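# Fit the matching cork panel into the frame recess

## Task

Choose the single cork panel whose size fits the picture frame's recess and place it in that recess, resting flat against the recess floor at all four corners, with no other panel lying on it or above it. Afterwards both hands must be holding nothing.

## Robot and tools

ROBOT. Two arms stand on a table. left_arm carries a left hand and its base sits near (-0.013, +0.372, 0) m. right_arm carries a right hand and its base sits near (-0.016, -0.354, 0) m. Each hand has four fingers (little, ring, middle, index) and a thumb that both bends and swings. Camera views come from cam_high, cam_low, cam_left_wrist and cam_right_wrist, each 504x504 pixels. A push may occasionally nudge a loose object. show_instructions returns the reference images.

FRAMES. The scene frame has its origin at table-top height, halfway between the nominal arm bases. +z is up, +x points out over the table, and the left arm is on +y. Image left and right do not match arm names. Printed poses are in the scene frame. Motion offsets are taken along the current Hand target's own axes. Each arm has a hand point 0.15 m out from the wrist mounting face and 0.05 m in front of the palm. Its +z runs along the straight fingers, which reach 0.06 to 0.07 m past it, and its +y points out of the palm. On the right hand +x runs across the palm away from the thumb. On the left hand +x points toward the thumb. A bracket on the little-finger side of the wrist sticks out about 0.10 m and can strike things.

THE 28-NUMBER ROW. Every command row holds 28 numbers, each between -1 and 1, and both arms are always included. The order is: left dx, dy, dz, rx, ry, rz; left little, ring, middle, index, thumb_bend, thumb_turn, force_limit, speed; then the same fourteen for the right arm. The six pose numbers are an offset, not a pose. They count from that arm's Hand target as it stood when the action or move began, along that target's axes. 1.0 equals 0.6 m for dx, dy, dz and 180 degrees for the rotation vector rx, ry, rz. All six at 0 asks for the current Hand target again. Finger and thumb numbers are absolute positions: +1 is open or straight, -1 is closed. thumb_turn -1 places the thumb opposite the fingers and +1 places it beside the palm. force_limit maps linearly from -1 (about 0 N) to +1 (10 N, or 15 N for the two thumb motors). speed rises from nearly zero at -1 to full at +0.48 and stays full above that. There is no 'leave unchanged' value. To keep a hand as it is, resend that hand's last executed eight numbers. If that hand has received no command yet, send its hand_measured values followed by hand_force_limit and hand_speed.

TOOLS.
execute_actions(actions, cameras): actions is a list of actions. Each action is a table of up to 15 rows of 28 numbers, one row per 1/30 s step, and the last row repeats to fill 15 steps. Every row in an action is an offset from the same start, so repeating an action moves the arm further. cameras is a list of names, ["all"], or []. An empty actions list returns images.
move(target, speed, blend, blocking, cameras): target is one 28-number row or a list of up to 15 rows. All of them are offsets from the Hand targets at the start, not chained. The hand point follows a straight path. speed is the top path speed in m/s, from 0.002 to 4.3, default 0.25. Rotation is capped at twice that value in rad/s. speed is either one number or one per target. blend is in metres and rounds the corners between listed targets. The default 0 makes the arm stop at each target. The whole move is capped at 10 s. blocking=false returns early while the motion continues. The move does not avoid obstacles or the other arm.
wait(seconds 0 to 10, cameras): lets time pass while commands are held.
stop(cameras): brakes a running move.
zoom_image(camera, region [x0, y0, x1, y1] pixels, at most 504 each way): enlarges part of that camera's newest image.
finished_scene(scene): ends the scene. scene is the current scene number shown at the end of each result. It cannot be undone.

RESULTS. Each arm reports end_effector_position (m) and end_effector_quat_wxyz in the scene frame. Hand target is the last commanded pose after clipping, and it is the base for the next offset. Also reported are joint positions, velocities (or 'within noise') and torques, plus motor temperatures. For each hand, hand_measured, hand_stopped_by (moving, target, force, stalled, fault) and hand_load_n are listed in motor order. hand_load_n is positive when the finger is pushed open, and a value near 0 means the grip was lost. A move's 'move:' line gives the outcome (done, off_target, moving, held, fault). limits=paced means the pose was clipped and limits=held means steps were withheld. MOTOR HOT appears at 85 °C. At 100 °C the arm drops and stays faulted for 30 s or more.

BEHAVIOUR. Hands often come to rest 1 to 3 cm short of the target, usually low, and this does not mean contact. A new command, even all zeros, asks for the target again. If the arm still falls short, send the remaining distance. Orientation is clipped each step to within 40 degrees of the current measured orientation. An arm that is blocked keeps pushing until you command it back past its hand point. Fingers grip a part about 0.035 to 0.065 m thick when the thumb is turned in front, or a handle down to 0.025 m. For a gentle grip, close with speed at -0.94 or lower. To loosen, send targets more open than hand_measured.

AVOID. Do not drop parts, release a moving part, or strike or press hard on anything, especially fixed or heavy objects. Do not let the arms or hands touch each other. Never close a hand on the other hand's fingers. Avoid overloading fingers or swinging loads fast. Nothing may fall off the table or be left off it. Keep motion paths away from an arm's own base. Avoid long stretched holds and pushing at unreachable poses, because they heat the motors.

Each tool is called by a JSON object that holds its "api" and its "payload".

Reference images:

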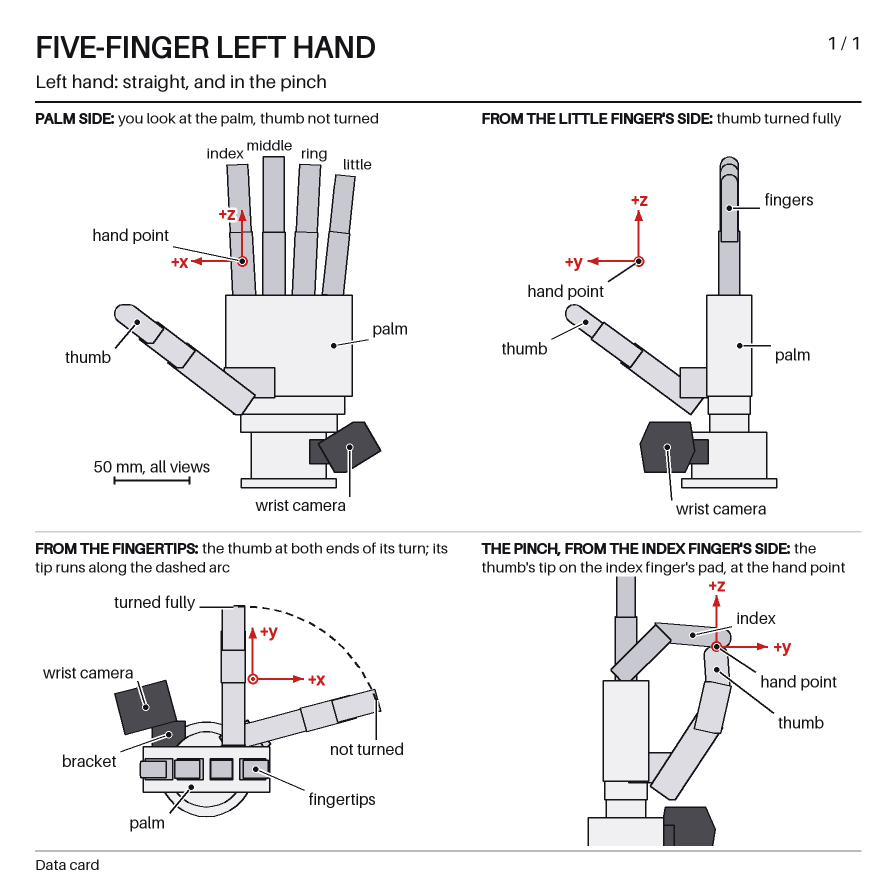

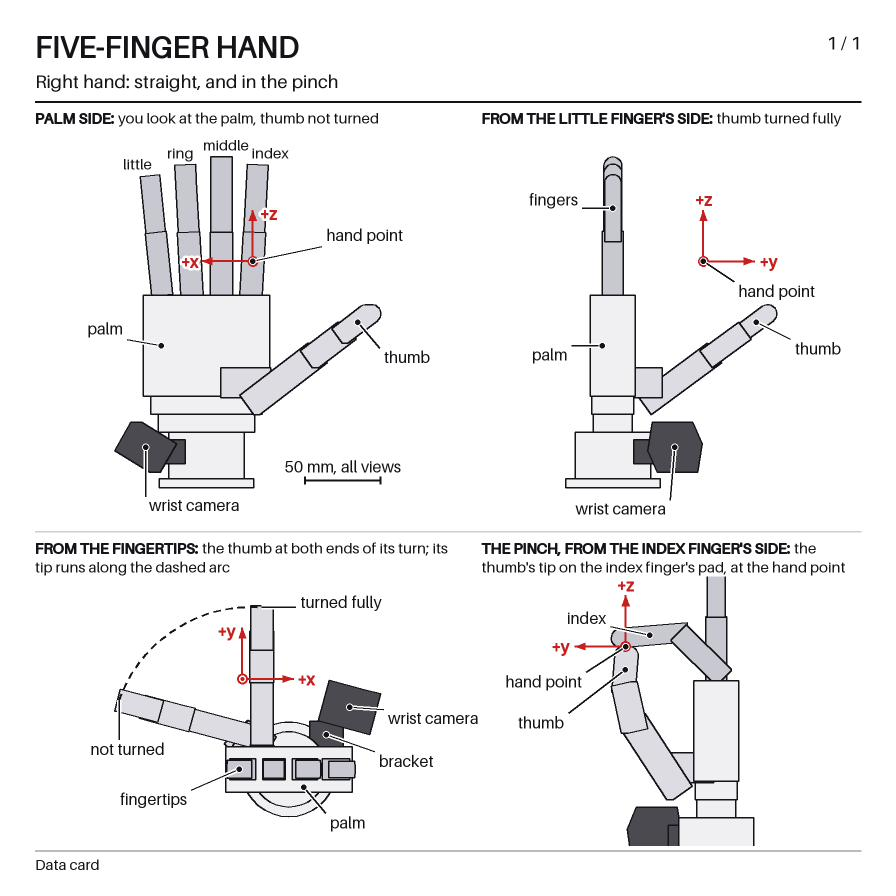

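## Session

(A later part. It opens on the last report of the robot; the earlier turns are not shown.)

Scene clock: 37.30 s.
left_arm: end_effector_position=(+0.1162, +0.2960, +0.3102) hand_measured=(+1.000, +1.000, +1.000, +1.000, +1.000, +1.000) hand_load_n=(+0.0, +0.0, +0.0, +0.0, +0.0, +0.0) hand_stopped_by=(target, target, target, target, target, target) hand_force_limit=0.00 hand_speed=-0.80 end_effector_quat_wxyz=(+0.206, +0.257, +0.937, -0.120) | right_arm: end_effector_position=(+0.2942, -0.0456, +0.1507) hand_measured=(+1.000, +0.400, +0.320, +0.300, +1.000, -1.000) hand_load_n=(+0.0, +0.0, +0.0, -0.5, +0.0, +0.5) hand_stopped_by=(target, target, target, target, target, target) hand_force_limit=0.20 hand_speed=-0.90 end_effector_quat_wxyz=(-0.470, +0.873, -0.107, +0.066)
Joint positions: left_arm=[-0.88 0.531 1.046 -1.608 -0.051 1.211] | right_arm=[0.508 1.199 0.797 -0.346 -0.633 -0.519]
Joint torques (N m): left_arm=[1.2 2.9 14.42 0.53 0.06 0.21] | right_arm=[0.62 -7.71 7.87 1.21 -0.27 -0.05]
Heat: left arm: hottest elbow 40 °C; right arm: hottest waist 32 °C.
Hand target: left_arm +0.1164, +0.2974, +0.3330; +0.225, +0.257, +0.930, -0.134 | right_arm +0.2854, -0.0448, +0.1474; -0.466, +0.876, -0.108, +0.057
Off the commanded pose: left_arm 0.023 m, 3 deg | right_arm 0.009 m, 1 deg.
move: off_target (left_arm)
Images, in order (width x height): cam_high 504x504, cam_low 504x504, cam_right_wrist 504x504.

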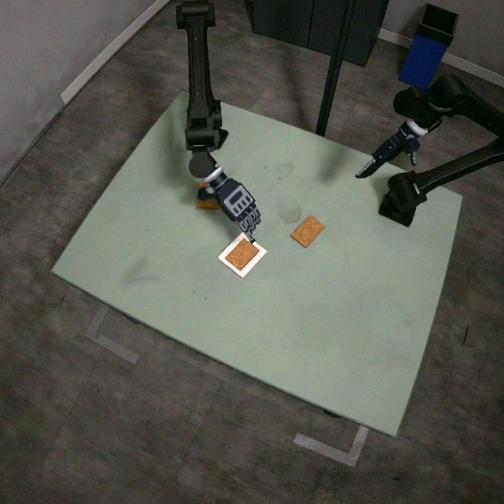

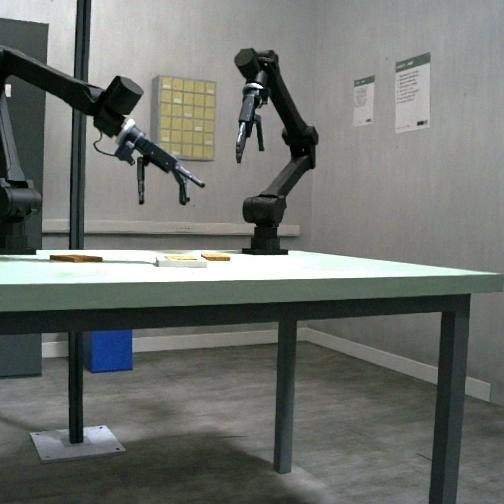

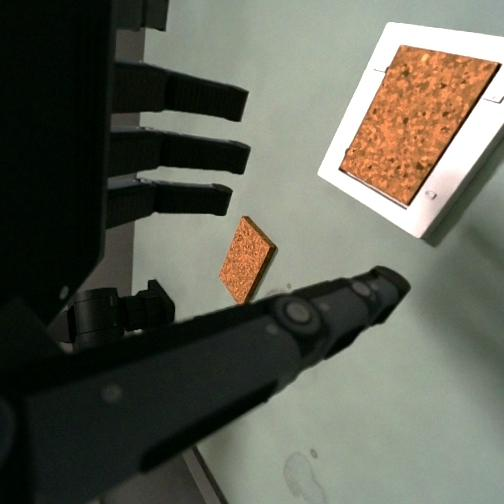

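{"api": "move", "payload": {"target": [0,0,0,0,0,0,1,1,1,1,1,1,0,-0.8,0.1087,0.1727,0.0040,0,0,0,1,0.4,0.32,0.3,1,-1,0.2,-0.9], "speed": 0.2, "cameras": ["cam_right_wrist"]}}

{"api": "zoom_image", "payload": {"camera": "cam_right_wrist", "region": [244, 10, 404, 170]}}

Scene clock: 39.93 s.
left_arm: end_effector_position=(+0.1162, +0.2960, +0.3102) hand_measured=(+1.000, +1.000, +1.000, +1.000, +1.000, +1.000) hand_load_n=(+0.0, +0.0, +0.0, +0.0, +0.0, +0.0) hand_stopped_by=(target, target, target, target, target, target) hand_force_limit=0.00 hand_speed=-0.80 end_effector_quat_wxyz=(+0.206, +0.257, +0.937, -0.120) | right_arm: end_effector_position=(+0.3295, -0.1122, +0.0640) hand_measured=(+1.000, +0.400, +0.320, +0.300, +1.000, -1.000) hand_load_n=(+0.0, +0.0, +0.0, +0.0, +0.0, +0.0) hand_stopped_by=(target, target, target, target, target, target) hand_force_limit=0.20 hand_speed=-0.90 end_effector_quat_wxyz=(-0.465, +0.877, -0.109, +0.052)
Joint positions: left_arm=[-0.88 0.531 1.046 -1.608 -0.051 1.211] | right_arm=[0.296 1.382 0.723 -0.259 -0.784 -0.734]
Joint torques (N m): left_arm=[1.2 3.02 14.43 0.54 0.07 0.21] | right_arm=[-1.2 -7.41 7.38 2.36 -0.67 -0.19]
Heat: left arm: hottest elbow 40 °C; right arm: hottest waist 32 °C.
Hand target: left_arm +0.1164, +0.2974, +0.3330; +0.225, +0.257, +0.930, -0.134 | right_arm +0.3350, -0.1149, +0.0600; -0.466, +0.876, -0.109, +0.057
Off the commanded pose: left_arm 0.023 m, 3 deg | right_arm 0.007 m, 1 deg.
move: off_target (left_arm)
Images, in order (width x height): cam_right_wrist 504x504.

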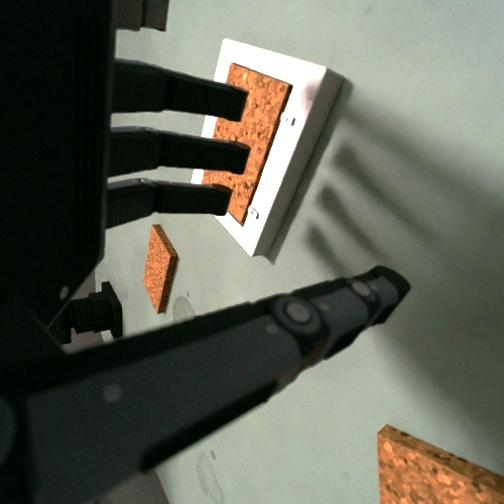

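Scaled by 3.150 from the camera's 504x504 image, which has a finer 720x720 frame.

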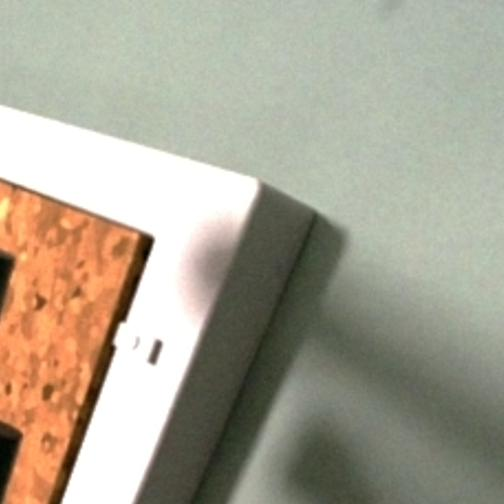

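{"api": "zoom_image", "payload": {"camera": "cam_right_wrist", "region": [250, 60, 310, 120]}}

{"api": "zoom_image", "payload": {"camera": "cam_right_wrist", "region": [220, 160, 290, 230]}}

{"api": "zoom_image", "payload": {"camera": "cam_right_wrist", "region": [210, 40, 270, 100]}}

Scaled by 8.400 from the camera's 504x504 image, which has a finer 720x720 frame.

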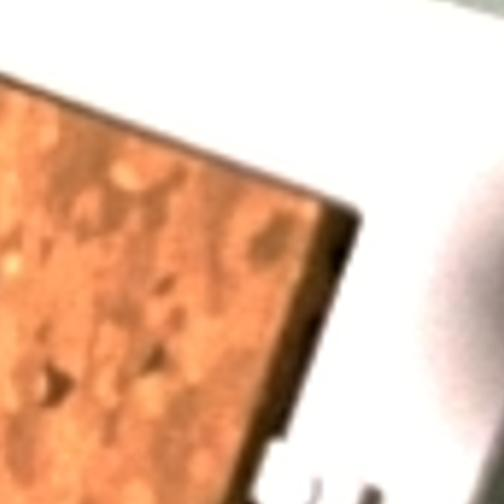

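Scaled by 7.200 from the camera's 504x504 image, which has a finer 720x720 frame.

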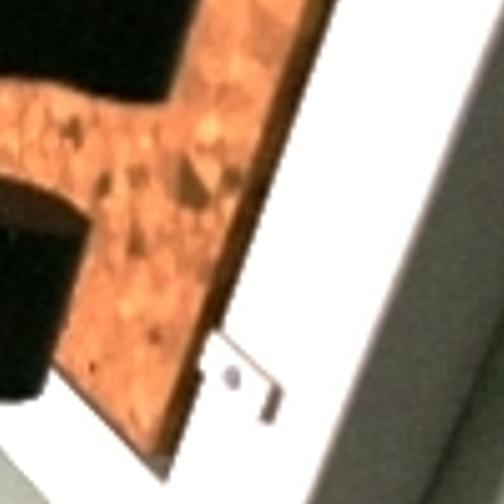

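Scaled by 8.400 from the camera's 504x504 image, which has a finer 720x720 frame.

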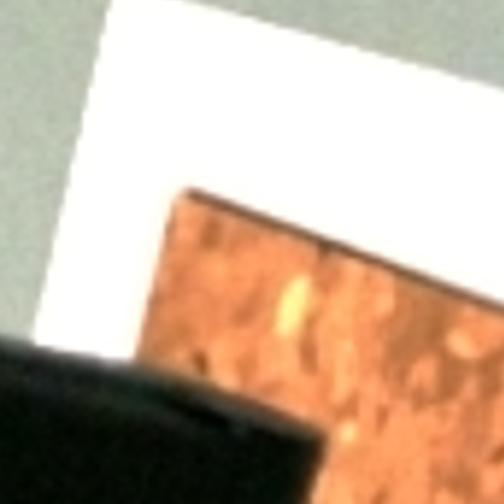

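{"api": "finished_scene", "payload": {"scene": 3}}

The scene is finished: the task was done.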